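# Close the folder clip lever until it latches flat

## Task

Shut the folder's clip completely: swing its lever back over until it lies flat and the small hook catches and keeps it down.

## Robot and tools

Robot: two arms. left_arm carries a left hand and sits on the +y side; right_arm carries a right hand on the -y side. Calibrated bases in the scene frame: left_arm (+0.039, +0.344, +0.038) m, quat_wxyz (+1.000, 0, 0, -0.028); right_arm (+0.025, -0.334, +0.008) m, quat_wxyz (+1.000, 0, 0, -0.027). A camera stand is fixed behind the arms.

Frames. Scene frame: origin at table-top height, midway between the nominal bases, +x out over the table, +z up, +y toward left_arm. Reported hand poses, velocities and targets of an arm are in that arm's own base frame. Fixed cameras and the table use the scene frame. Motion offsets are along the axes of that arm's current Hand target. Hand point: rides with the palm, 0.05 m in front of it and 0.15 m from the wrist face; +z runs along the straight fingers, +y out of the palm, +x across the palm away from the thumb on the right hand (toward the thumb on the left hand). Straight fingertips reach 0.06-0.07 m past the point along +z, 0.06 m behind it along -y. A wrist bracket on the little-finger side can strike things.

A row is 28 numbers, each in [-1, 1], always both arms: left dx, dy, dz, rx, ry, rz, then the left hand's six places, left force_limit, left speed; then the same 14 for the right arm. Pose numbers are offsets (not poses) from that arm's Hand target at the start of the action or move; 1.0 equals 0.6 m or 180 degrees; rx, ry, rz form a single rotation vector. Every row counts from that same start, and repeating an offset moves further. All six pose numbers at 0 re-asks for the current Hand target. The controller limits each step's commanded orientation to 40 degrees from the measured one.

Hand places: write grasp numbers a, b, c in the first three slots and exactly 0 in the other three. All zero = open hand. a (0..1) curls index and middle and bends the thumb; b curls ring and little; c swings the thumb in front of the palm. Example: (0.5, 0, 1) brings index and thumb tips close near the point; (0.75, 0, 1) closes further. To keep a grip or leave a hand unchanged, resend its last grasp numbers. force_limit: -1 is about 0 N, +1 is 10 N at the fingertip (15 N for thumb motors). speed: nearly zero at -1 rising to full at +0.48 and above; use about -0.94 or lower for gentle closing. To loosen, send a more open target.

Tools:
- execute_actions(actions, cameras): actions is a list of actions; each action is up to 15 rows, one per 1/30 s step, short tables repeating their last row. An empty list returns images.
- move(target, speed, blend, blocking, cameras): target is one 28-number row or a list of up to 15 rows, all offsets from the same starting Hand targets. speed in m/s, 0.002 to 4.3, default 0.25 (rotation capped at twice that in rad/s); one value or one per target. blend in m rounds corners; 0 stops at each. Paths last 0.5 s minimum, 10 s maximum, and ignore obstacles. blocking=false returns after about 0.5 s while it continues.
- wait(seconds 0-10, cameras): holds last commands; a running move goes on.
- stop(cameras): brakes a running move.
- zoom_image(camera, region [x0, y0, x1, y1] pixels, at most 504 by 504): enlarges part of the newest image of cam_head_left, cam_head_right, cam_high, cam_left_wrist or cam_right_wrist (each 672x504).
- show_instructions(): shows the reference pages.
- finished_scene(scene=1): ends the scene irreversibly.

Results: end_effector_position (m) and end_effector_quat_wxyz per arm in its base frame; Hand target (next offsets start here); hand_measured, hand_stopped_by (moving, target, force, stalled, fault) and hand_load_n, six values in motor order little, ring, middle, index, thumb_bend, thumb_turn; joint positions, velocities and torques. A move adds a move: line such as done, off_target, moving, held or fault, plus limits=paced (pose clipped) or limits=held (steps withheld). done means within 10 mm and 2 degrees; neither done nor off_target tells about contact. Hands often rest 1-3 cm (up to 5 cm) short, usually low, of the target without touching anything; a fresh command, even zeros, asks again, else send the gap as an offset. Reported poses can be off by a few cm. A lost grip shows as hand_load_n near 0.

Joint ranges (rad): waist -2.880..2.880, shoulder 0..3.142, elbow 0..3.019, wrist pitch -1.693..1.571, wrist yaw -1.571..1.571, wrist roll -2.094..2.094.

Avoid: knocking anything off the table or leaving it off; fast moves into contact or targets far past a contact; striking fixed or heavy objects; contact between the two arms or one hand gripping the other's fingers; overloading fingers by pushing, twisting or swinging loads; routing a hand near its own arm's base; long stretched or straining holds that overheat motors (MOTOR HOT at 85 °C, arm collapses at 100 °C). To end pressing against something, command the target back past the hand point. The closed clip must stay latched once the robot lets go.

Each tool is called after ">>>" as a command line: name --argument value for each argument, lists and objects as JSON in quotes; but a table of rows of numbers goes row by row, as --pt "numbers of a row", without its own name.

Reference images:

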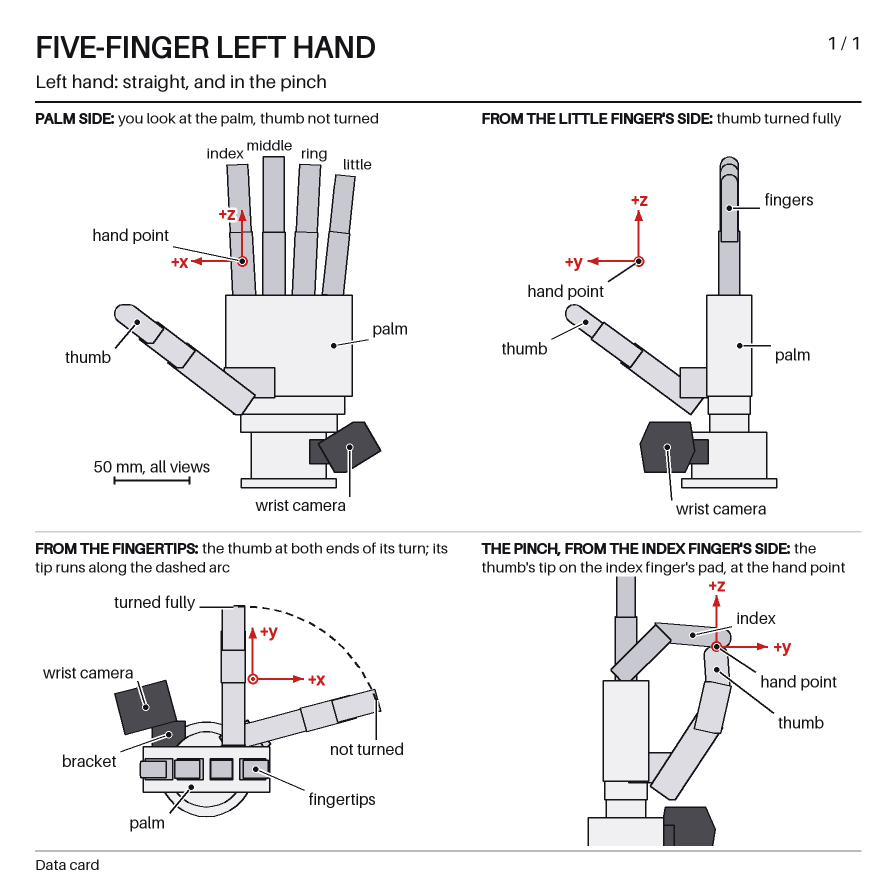

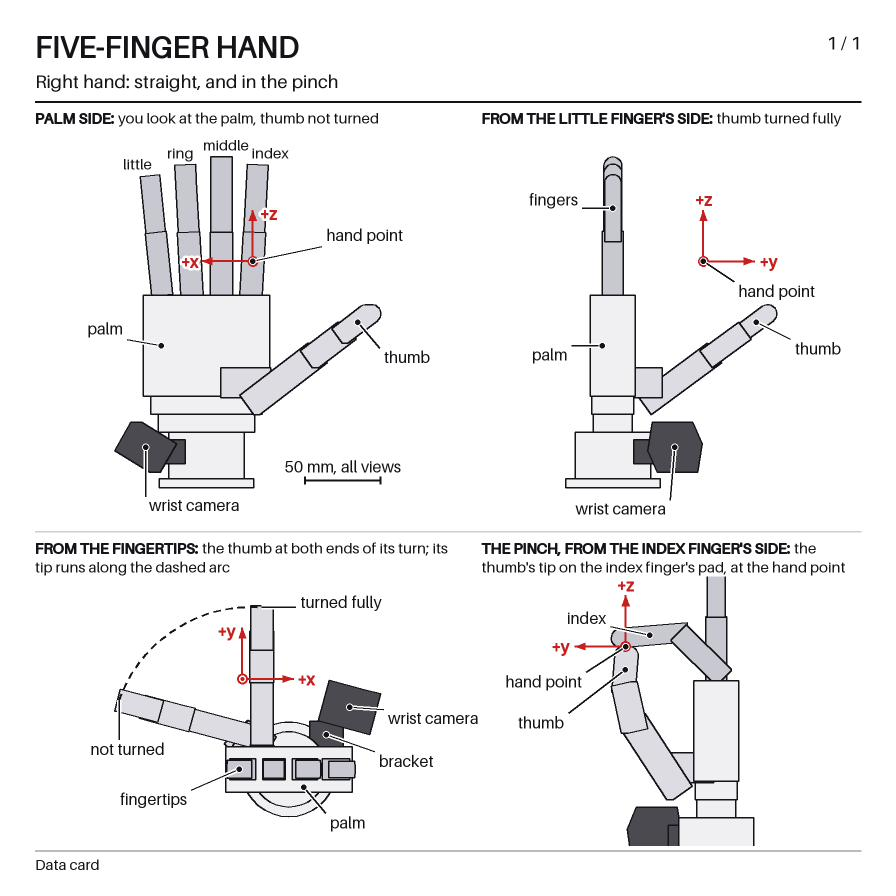

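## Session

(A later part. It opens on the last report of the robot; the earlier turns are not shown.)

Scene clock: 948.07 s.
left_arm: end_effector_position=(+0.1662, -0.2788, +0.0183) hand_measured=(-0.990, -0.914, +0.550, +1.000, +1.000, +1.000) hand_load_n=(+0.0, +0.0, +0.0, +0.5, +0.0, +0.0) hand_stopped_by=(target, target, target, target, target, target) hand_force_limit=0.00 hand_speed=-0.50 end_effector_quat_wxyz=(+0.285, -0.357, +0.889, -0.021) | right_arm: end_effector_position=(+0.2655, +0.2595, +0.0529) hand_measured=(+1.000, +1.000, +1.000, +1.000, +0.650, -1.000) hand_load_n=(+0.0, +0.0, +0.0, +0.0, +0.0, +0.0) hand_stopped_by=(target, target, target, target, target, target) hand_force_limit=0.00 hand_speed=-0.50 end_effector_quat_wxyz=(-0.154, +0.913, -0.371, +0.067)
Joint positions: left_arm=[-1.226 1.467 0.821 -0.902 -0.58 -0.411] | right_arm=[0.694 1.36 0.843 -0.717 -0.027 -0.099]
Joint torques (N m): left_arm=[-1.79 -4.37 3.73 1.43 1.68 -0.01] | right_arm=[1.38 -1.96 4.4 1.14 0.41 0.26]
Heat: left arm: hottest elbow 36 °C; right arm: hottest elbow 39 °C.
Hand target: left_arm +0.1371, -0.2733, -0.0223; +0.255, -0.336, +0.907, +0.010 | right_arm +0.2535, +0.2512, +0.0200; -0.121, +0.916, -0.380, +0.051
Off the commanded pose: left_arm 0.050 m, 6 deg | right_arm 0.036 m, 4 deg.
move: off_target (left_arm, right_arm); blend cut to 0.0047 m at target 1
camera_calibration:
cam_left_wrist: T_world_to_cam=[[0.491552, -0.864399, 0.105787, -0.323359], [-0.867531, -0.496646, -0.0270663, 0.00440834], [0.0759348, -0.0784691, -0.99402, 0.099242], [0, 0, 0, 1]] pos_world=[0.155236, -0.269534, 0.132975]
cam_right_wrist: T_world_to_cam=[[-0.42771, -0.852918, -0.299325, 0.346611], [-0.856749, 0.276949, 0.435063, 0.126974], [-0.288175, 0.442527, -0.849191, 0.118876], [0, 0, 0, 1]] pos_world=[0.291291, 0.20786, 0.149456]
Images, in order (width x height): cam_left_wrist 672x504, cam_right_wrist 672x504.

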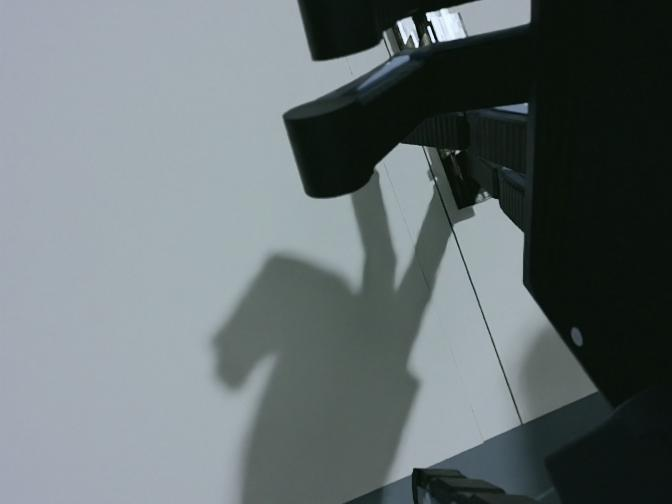

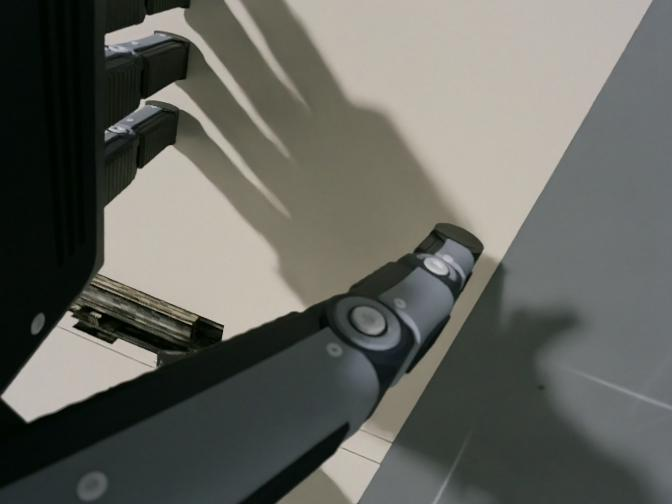

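>>> move --pt "-0.0313 -0.0243 -0.0472 0 0 0 0.1 1 0 0 0 0 0 -0.5 0 0 0 0 0 0 0 0 1 0 0 0 0 -0.5" --pt "0.0173 0.0017 -0.0123 0 0 0 0.1 1 0 0 0 0 0 -0.5 0 0 0 0 0 0 0 0 1 0 0 0 0 -0.5" --speed 0.05 --cameras '["cam_left_wrist","cam_right_wrist"]'

>>> zoom_image --camera "cam_left_wrist" --region '[420, 120, 520, 230]'

>>> zoom_image --camera "cam_right_wrist" --region '[60, 270, 200, 400]'

Scene clock: 983.83 s.
left_arm: end_effector_position=(+0.1582, -0.2841, +0.0186) hand_measured=(-0.990, -0.914, +0.550, +1.000, +1.000, +1.000) hand_load_n=(+0.0, +0.0, +0.0, +0.5, +0.0, +0.0) hand_stopped_by=(target, target, target, target, target, target) hand_force_limit=0.00 hand_speed=-0.50 end_effector_quat_wxyz=(+0.287, -0.361, +0.887, -0.021) | right_arm: end_effector_position=(+0.2654, +0.2606, +0.0530) hand_measured=(+1.000, +1.000, +1.000, +1.000, +0.650, -1.000) hand_load_n=(+0.0, +0.0, +0.0, +0.0, +0.0, +0.0) hand_stopped_by=(target, target, target, target, target, target) hand_force_limit=0.00 hand_speed=-0.50 end_effector_quat_wxyz=(-0.156, +0.913, -0.371, +0.066)
Joint positions: left_arm=[-1.253 1.476 0.832 -0.923 -0.584 -0.454] | right_arm=[0.695 1.361 0.843 -0.714 -0.03 -0.099]
Joint torques (N m): left_arm=[-2.32 -4.42 4.07 1.24 1.88 0.03] | right_arm=[1.14 -1.96 4.36 0.98 0.51 0.25]
Heat: left arm: hottest wrist yaw 38 °C; right arm: hottest elbow 38 °C.
Hand target: left_arm +0.1264, -0.2801, -0.0209; +0.255, -0.336, +0.907, +0.010 | right_arm +0.2535, +0.2512, +0.0200; -0.121, +0.916, -0.380, +0.050
Off the commanded pose: left_arm 0.051 m, 6 deg | right_arm 0.036 m, 5 deg.
move: off_target (left_arm, right_arm)
camera_calibration:
cam_left_wrist: T_world_to_cam=[[0.498559, -0.859824, 0.110187, -0.323967], [-0.863058, -0.504234, -0.0296523, -0.00788802], [0.0810558, -0.0803143, -0.993468, 0.0984579], [0, 0, 0, 1]] pos_world=[0.146728, -0.274624, 0.133278]
cam_right_wrist: T_world_to_cam=[[-0.425875, -0.85279, -0.30229, 0.347157], [-0.857385, 0.273658, 0.435892, 0.127473], [-0.289, 0.444815, -0.847714, 0.117823], [0, 0, 0, 1]] pos_world=[0.29119, 0.208759, 0.149258]
Images, in order (width x height): cam_left_wrist 672x504, cam_right_wrist 672x504.

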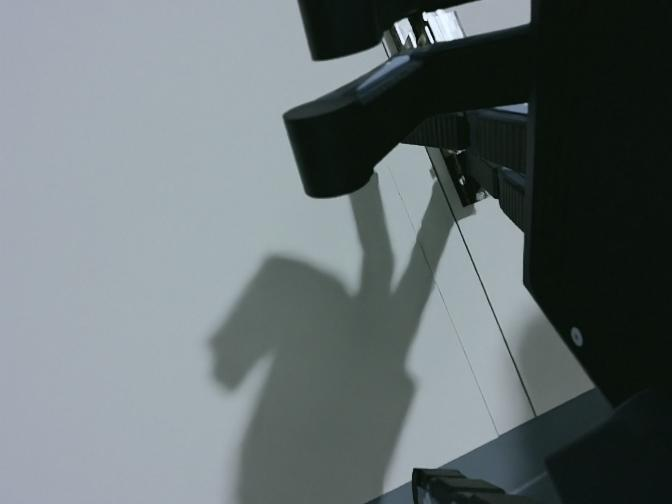

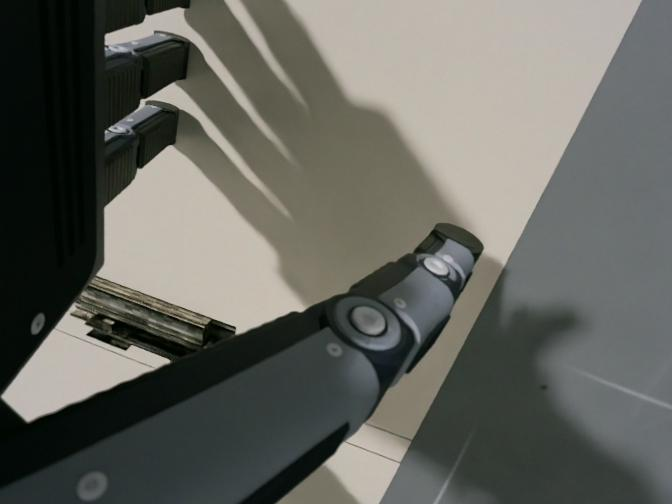

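Scaled by 4.582 from the camera's 672x504 image, which has a finer 960x720 frame.

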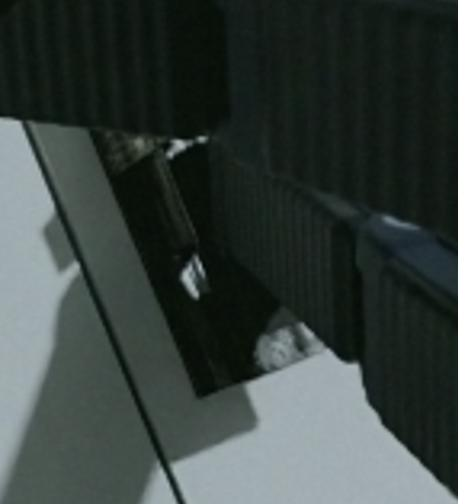

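Scaled by 3.600 from the camera's 672x504 image, which has a finer 960x720 frame.

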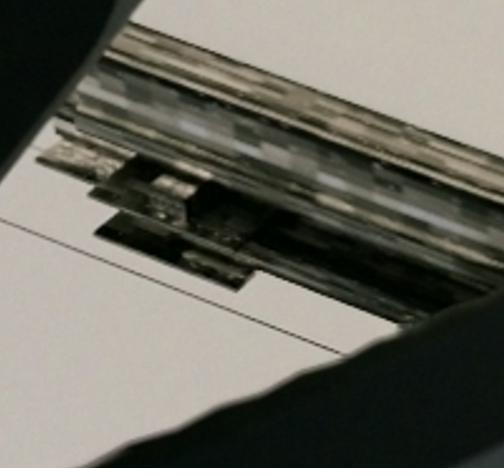

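>>> move --pt "-0.1512 -0.0818 -0.1647 0 0 0 0.1 1 0 0 0 0 0 -0.5 0 0 0 0 0 0 0 0 1 0 0 0 0 -0.5" --pt "-0.1368 -0.0693 -0.1275 0 0 0 0.1 1 0 0 0 0 0 -0.5 0 0 0 0 0 0 0 0 1 0 0 0 0 -0.5" --speed 0.06 --cameras '["cam_left_wrist","cam_right_wrist"]'

>>> zoom_image --camera "cam_left_wrist" --region '[400, 120, 520, 260]'

>>> zoom_image --camera "cam_right_wrist" --region '[60, 270, 200, 400]'

Scene clock: 1004.70 s.
left_arm: end_effector_position=(+0.1667, -0.2771, +0.0951) hand_measured=(-0.990, -0.914, +0.550, +1.000, +1.000, +1.000) hand_load_n=(+0.0, +0.0, +0.0, +0.0, +0.0, +0.0) hand_stopped_by=(target, target, target, target, target, target) hand_force_limit=0.00 hand_speed=-0.50 end_effector_quat_wxyz=(+0.256, -0.336, +0.906, +0.008) | right_arm: end_effector_position=(+0.2651, +0.2610, +0.0530) hand_measured=(+1.000, +1.000, +1.000, +1.000, +0.650, -1.000) hand_load_n=(+0.0, +0.0, +0.0, +0.0, +0.0, +0.0) hand_stopped_by=(target, target, target, target, target, target) hand_force_limit=0.00 hand_speed=-0.50 end_effector_quat_wxyz=(-0.156, +0.913, -0.370, +0.065)
Joint positions: left_arm=[-1.194 1.381 0.968 -1.163 -0.517 -0.335] | right_arm=[0.696 1.361 0.843 -0.714 -0.031 -0.099]
Joint torques (N m): left_arm=[1.38 -8.7 8.2 0.53 -0.43 0.11] | right_arm=[1.03 -1.96 4.33 0.99 0.54 0.23]
Heat: left arm: hottest wrist yaw 40 °C; right arm: hottest elbow 38 °C.
Hand target: left_arm +0.1699, -0.2773, +0.0905; +0.255, -0.336, +0.907, +0.010 | right_arm +0.2535, +0.2512, +0.0200; -0.121, +0.916, -0.380, +0.050
Off the commanded pose: left_arm 0.006 m, 0 deg | right_arm 0.036 m, 5 deg.
move: off_target (right_arm)
camera_calibration:
cam_left_wrist: T_world_to_cam=[[0.467938, -0.883245, 0.0301951, -0.324374], [-0.883728, -0.467353, 0.0246193, 0.0137023], [-0.00763312, -0.0382046, -0.999241, 0.201312], [0, 0, 0, 1]] pos_world=[0.165433, -0.272407, 0.210616]
cam_right_wrist: T_world_to_cam=[[-0.425139, -0.853046, -0.302605, 0.347214], [-0.857378, 0.272383, 0.436705, 0.127362], [-0.290105, 0.445107, -0.847183, 0.117813], [0, 0, 0, 1]] pos_world=[0.29099, 0.209059, 0.149258]
Images, in order (width x height): cam_left_wrist 672x504, cam_right_wrist 672x504.

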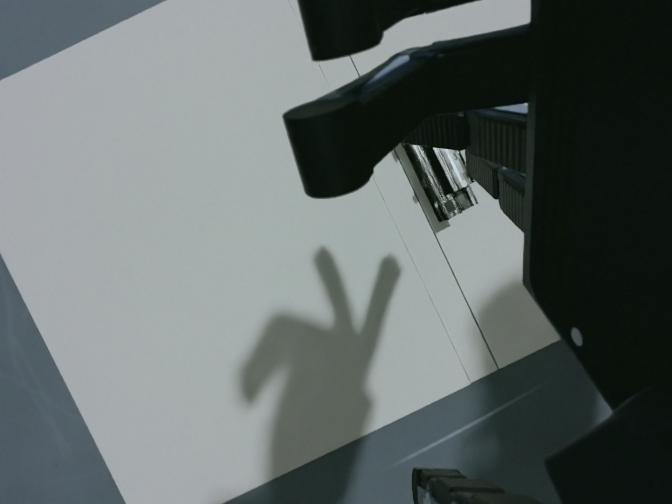

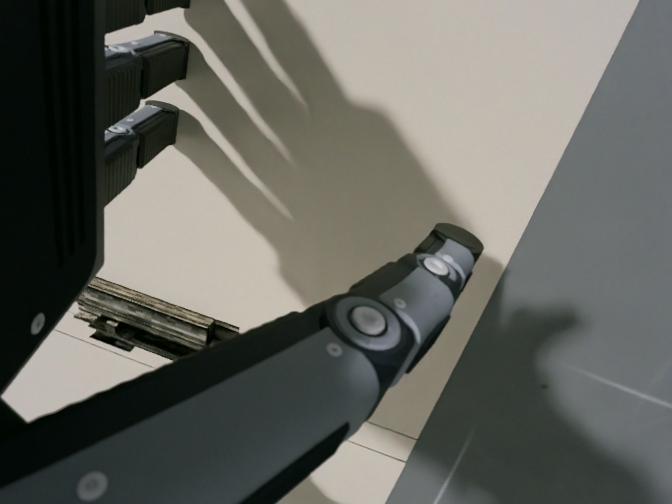

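Scaled by 3.600 from the camera's 672x504 image, which has a finer 960x720 frame.

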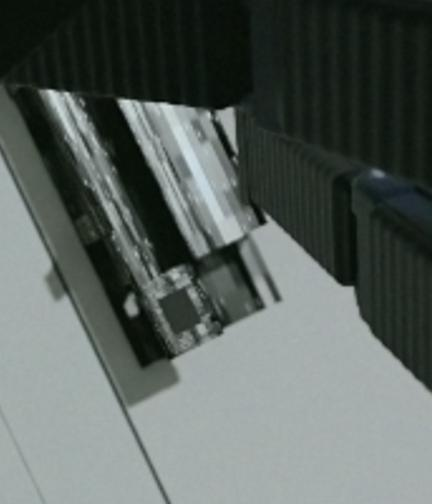

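Scaled by 3.600 from the camera's 672x504 image, which has a finer 960x720 frame.

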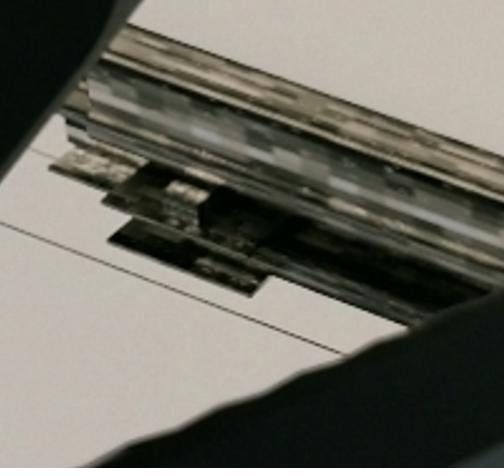

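>>> move --target '[-0.0135,0.1095,-0.0503,0,0,0,0.1,1,0,0,0,0,0,-0.5,0,-0.0302,-0.1127,0,0,0,0,0,1,0,0,0,0,-0.5]' --speed 0.08 --cameras '["all"]'

>>> zoom_image --camera "cam_left_wrist" --region '[420, 60, 540, 220]'

>>> zoom_image --camera "cam_right_wrist" --region '[40, 180, 260, 400]'

Scene clock: 1014.03 s.
left_arm: end_effector_position=(+0.1259, -0.2335, +0.1127) hand_measured=(-0.990, -0.914, +0.550, +1.000, +1.000, +1.000) hand_load_n=(+0.0, +0.0, +0.0, +0.0, +0.0, +0.0) hand_stopped_by=(target, target, target, target, target, target) hand_force_limit=0.00 hand_speed=-0.50 end_effector_quat_wxyz=(+0.255, -0.337, +0.906, +0.003) | right_arm: end_effector_position=(+0.2367, +0.2358, +0.0650) hand_measured=(+1.000, +1.000, +1.000, +1.000, +0.650, -1.000) hand_load_n=(+0.0, +0.0, +0.0, +0.0, +0.0, +0.0) hand_stopped_by=(target, target, target, target, target, target) hand_force_limit=0.00 hand_speed=-0.50 end_effector_quat_wxyz=(-0.093, +0.921, -0.376, +0.035)
Joint positions: left_arm=[-1.264 1.213 0.868 -1.26 -0.515 -0.415] | right_arm=[0.696 1.343 0.867 -0.897 -0.025 -0.097]
Joint torques (N m): left_arm=[0.09 -7.41 7.46 -0.44 -0.4 -0.04] | right_arm=[1.14 -7.3 11.33 -0.09 0.21 0.22]
Heat: left arm: hottest wrist yaw 37 °C; right arm: hottest elbow 38 °C.
Hand target: left_arm +0.1209, -0.2271, +0.1103; +0.255, -0.336, +0.907, +0.010 | right_arm +0.2534, +0.2512, +0.0899; -0.121, +0.916, -0.380, +0.050
Off the commanded pose: left_arm 0.008 m, 1 deg | right_arm 0.034 m, 4 deg.
move: off_target (right_arm)
camera_calibration:
cam_left_wrist: T_world_to_cam=[[0.467425, -0.883103, 0.0405364, -0.268354], [-0.884021, -0.466686, 0.0266695, -0.00238999], [-0.00463414, -0.048301, -0.998822, 0.21743], [0, 0, 0, 1]] pos_world=[0.12433, -0.227597, 0.228116]
cam_right_wrist: T_world_to_cam=[[-0.453644, -0.874066, -0.173829, 0.320615], [-0.807034, 0.32018, 0.496167, 0.0776154], [-0.378026, 0.365369, -0.850648, 0.170761], [0, 0, 0, 1]] pos_world=[0.272636, 0.192997, 0.162479]

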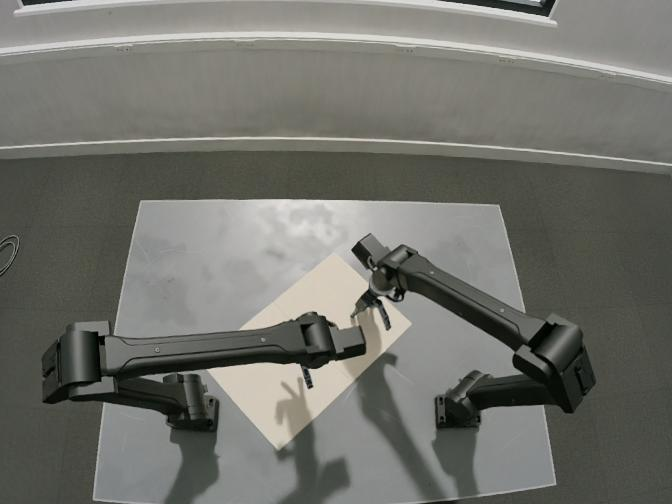

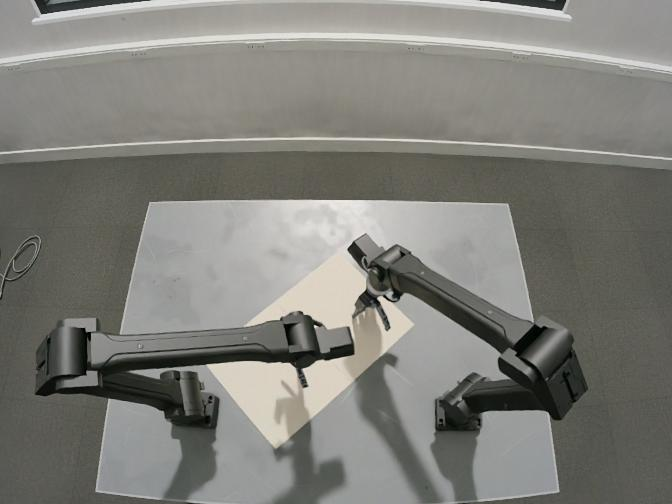

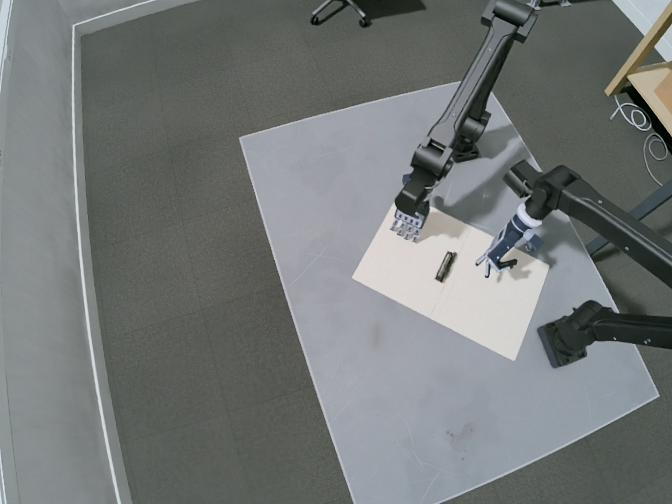

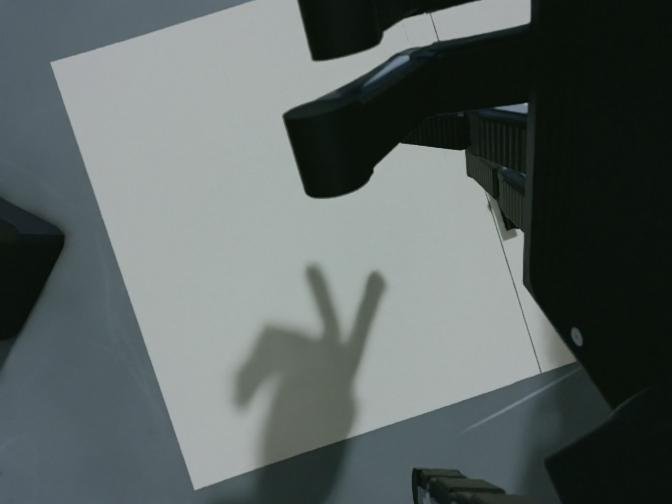

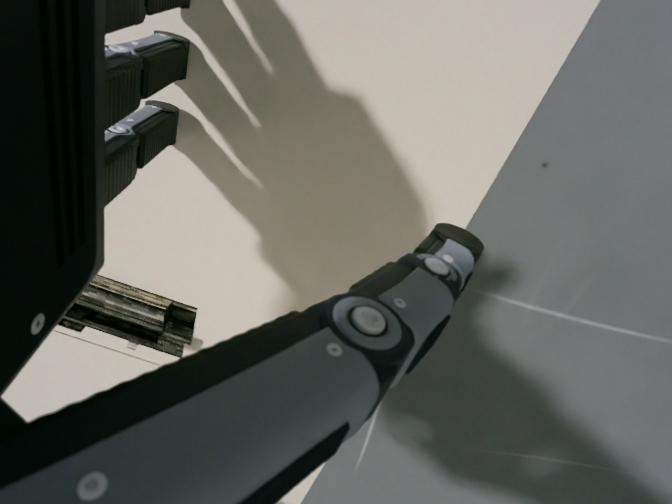

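Scaled by 3.150 from the camera's 672x504 image, which has a finer 960x720 frame.

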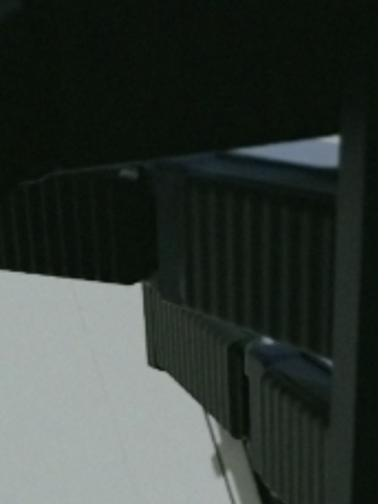

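Scaled by 2.291 from the camera's 672x504 image, which has a finer 960x720 frame.

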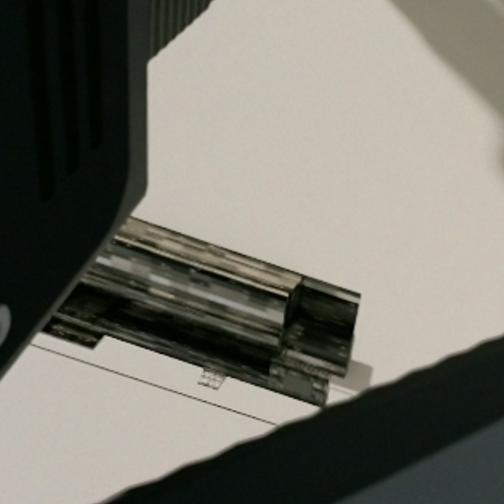

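>>> zoom_image --camera "cam_right_wrist" --region '[100, 280, 210, 370]'

>>> zoom_image --camera "cam_high" --region '[410, 230, 480, 300]'

Scaled by 4.582 from the camera's 672x504 image, which has a finer 960x720 frame.

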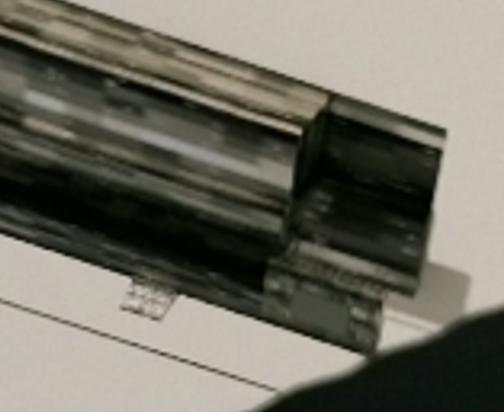

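Scaled by 7.200 from the camera's 672x504 image, which has a finer 960x720 frame.

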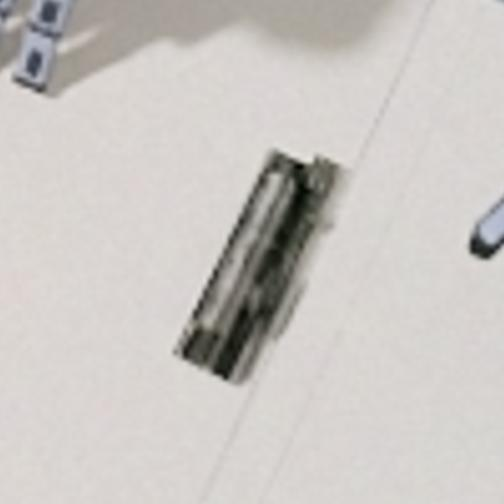

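>>> move --target '[0,0,0,0,0,0,0.1,1,0,0,0,0,0,-0.5,0,-0.0302,-0.1127,0,0,0,0,0,1,0,0,0,0,-0.5]' --speed 0.1 --cameras '["cam_right_wrist"]'

>>> zoom_image --camera "cam_right_wrist" --region '[80, 220, 220, 360]'

Scene clock: 1026.33 s.
left_arm: end_effector_position=(+0.1259, -0.2335, +0.1127) hand_measured=(-0.990, -0.914, +0.550, +1.000, +1.000, +1.000) hand_load_n=(+0.0, +0.0, +0.0, +0.0, -0.5, +0.0) hand_stopped_by=(target, target, target, target, target, target) hand_force_limit=0.00 hand_speed=-0.50 end_effector_quat_wxyz=(+0.255, -0.338, +0.906, +0.002) | right_arm: end_effector_position=(+0.2397, +0.2384, +0.1340) hand_measured=(+1.000, +1.000, +1.000, +1.000, +0.650, -1.000) hand_load_n=(+0.0, +0.0, +0.0, +0.0, +0.0, +0.0) hand_stopped_by=(target, target, target, target, target, target) hand_force_limit=0.00 hand_speed=-0.50 end_effector_quat_wxyz=(-0.094, +0.921, -0.376, +0.036)
Joint positions: left_arm=[-1.264 1.213 0.868 -1.26 -0.515 -0.416] | right_arm=[0.696 1.279 1.003 -1.096 -0.025 -0.097]
Joint torques (N m): left_arm=[0.15 -7.3 7.47 -0.44 -0.4 -0.06] | right_arm=[1.2 -7 12.27 -0.13 0.22 0.21]
Heat: left arm: hottest elbow 36 °C; right arm: hottest elbow 42 °C.
Hand target: left_arm +0.1209, -0.2271, +0.1103; +0.255, -0.336, +0.907, +0.010 | right_arm +0.2534, +0.2512, +0.1600; -0.121, +0.916, -0.380, +0.050
Off the commanded pose: left_arm 0.008 m, 1 deg | right_arm 0.032 m, 4 deg.
move: off_target (right_arm)
camera_calibration:
cam_right_wrist: T_world_to_cam=[[-0.453381, -0.873867, -0.175506, 0.336432], [-0.807735, 0.319572, 0.495416, 0.0454856], [-0.376841, 0.366375, -0.850741, 0.229175], [0, 0, 0, 1]] pos_world=[0.275635, 0.195497, 0.23148]
Images, in order (width x height): cam_right_wrist 672x504.

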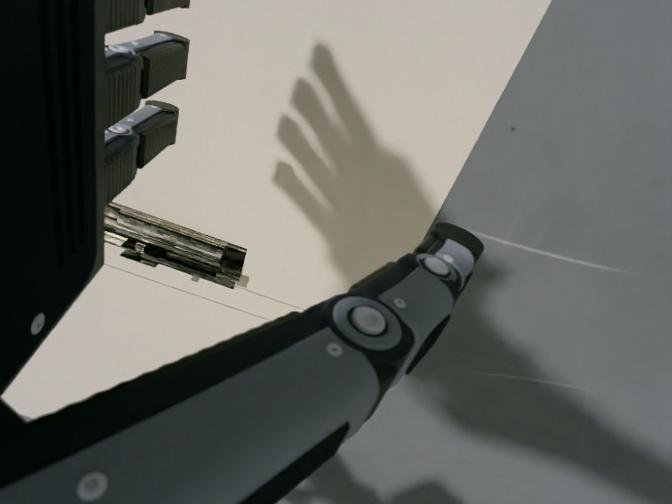

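Scaled by 3.600 from the camera's 672x504 image, which has a finer 960x720 frame.

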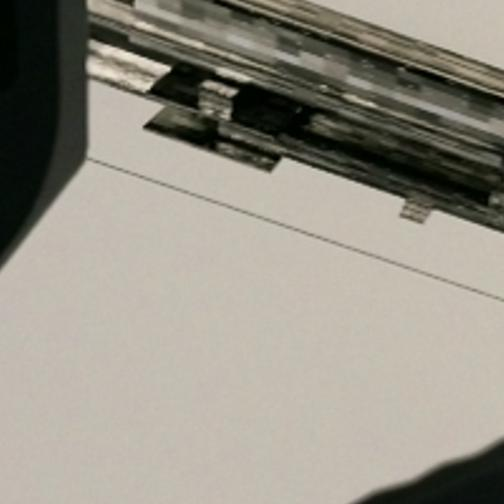

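>>> finished_scene

The scene is finished: the task was done.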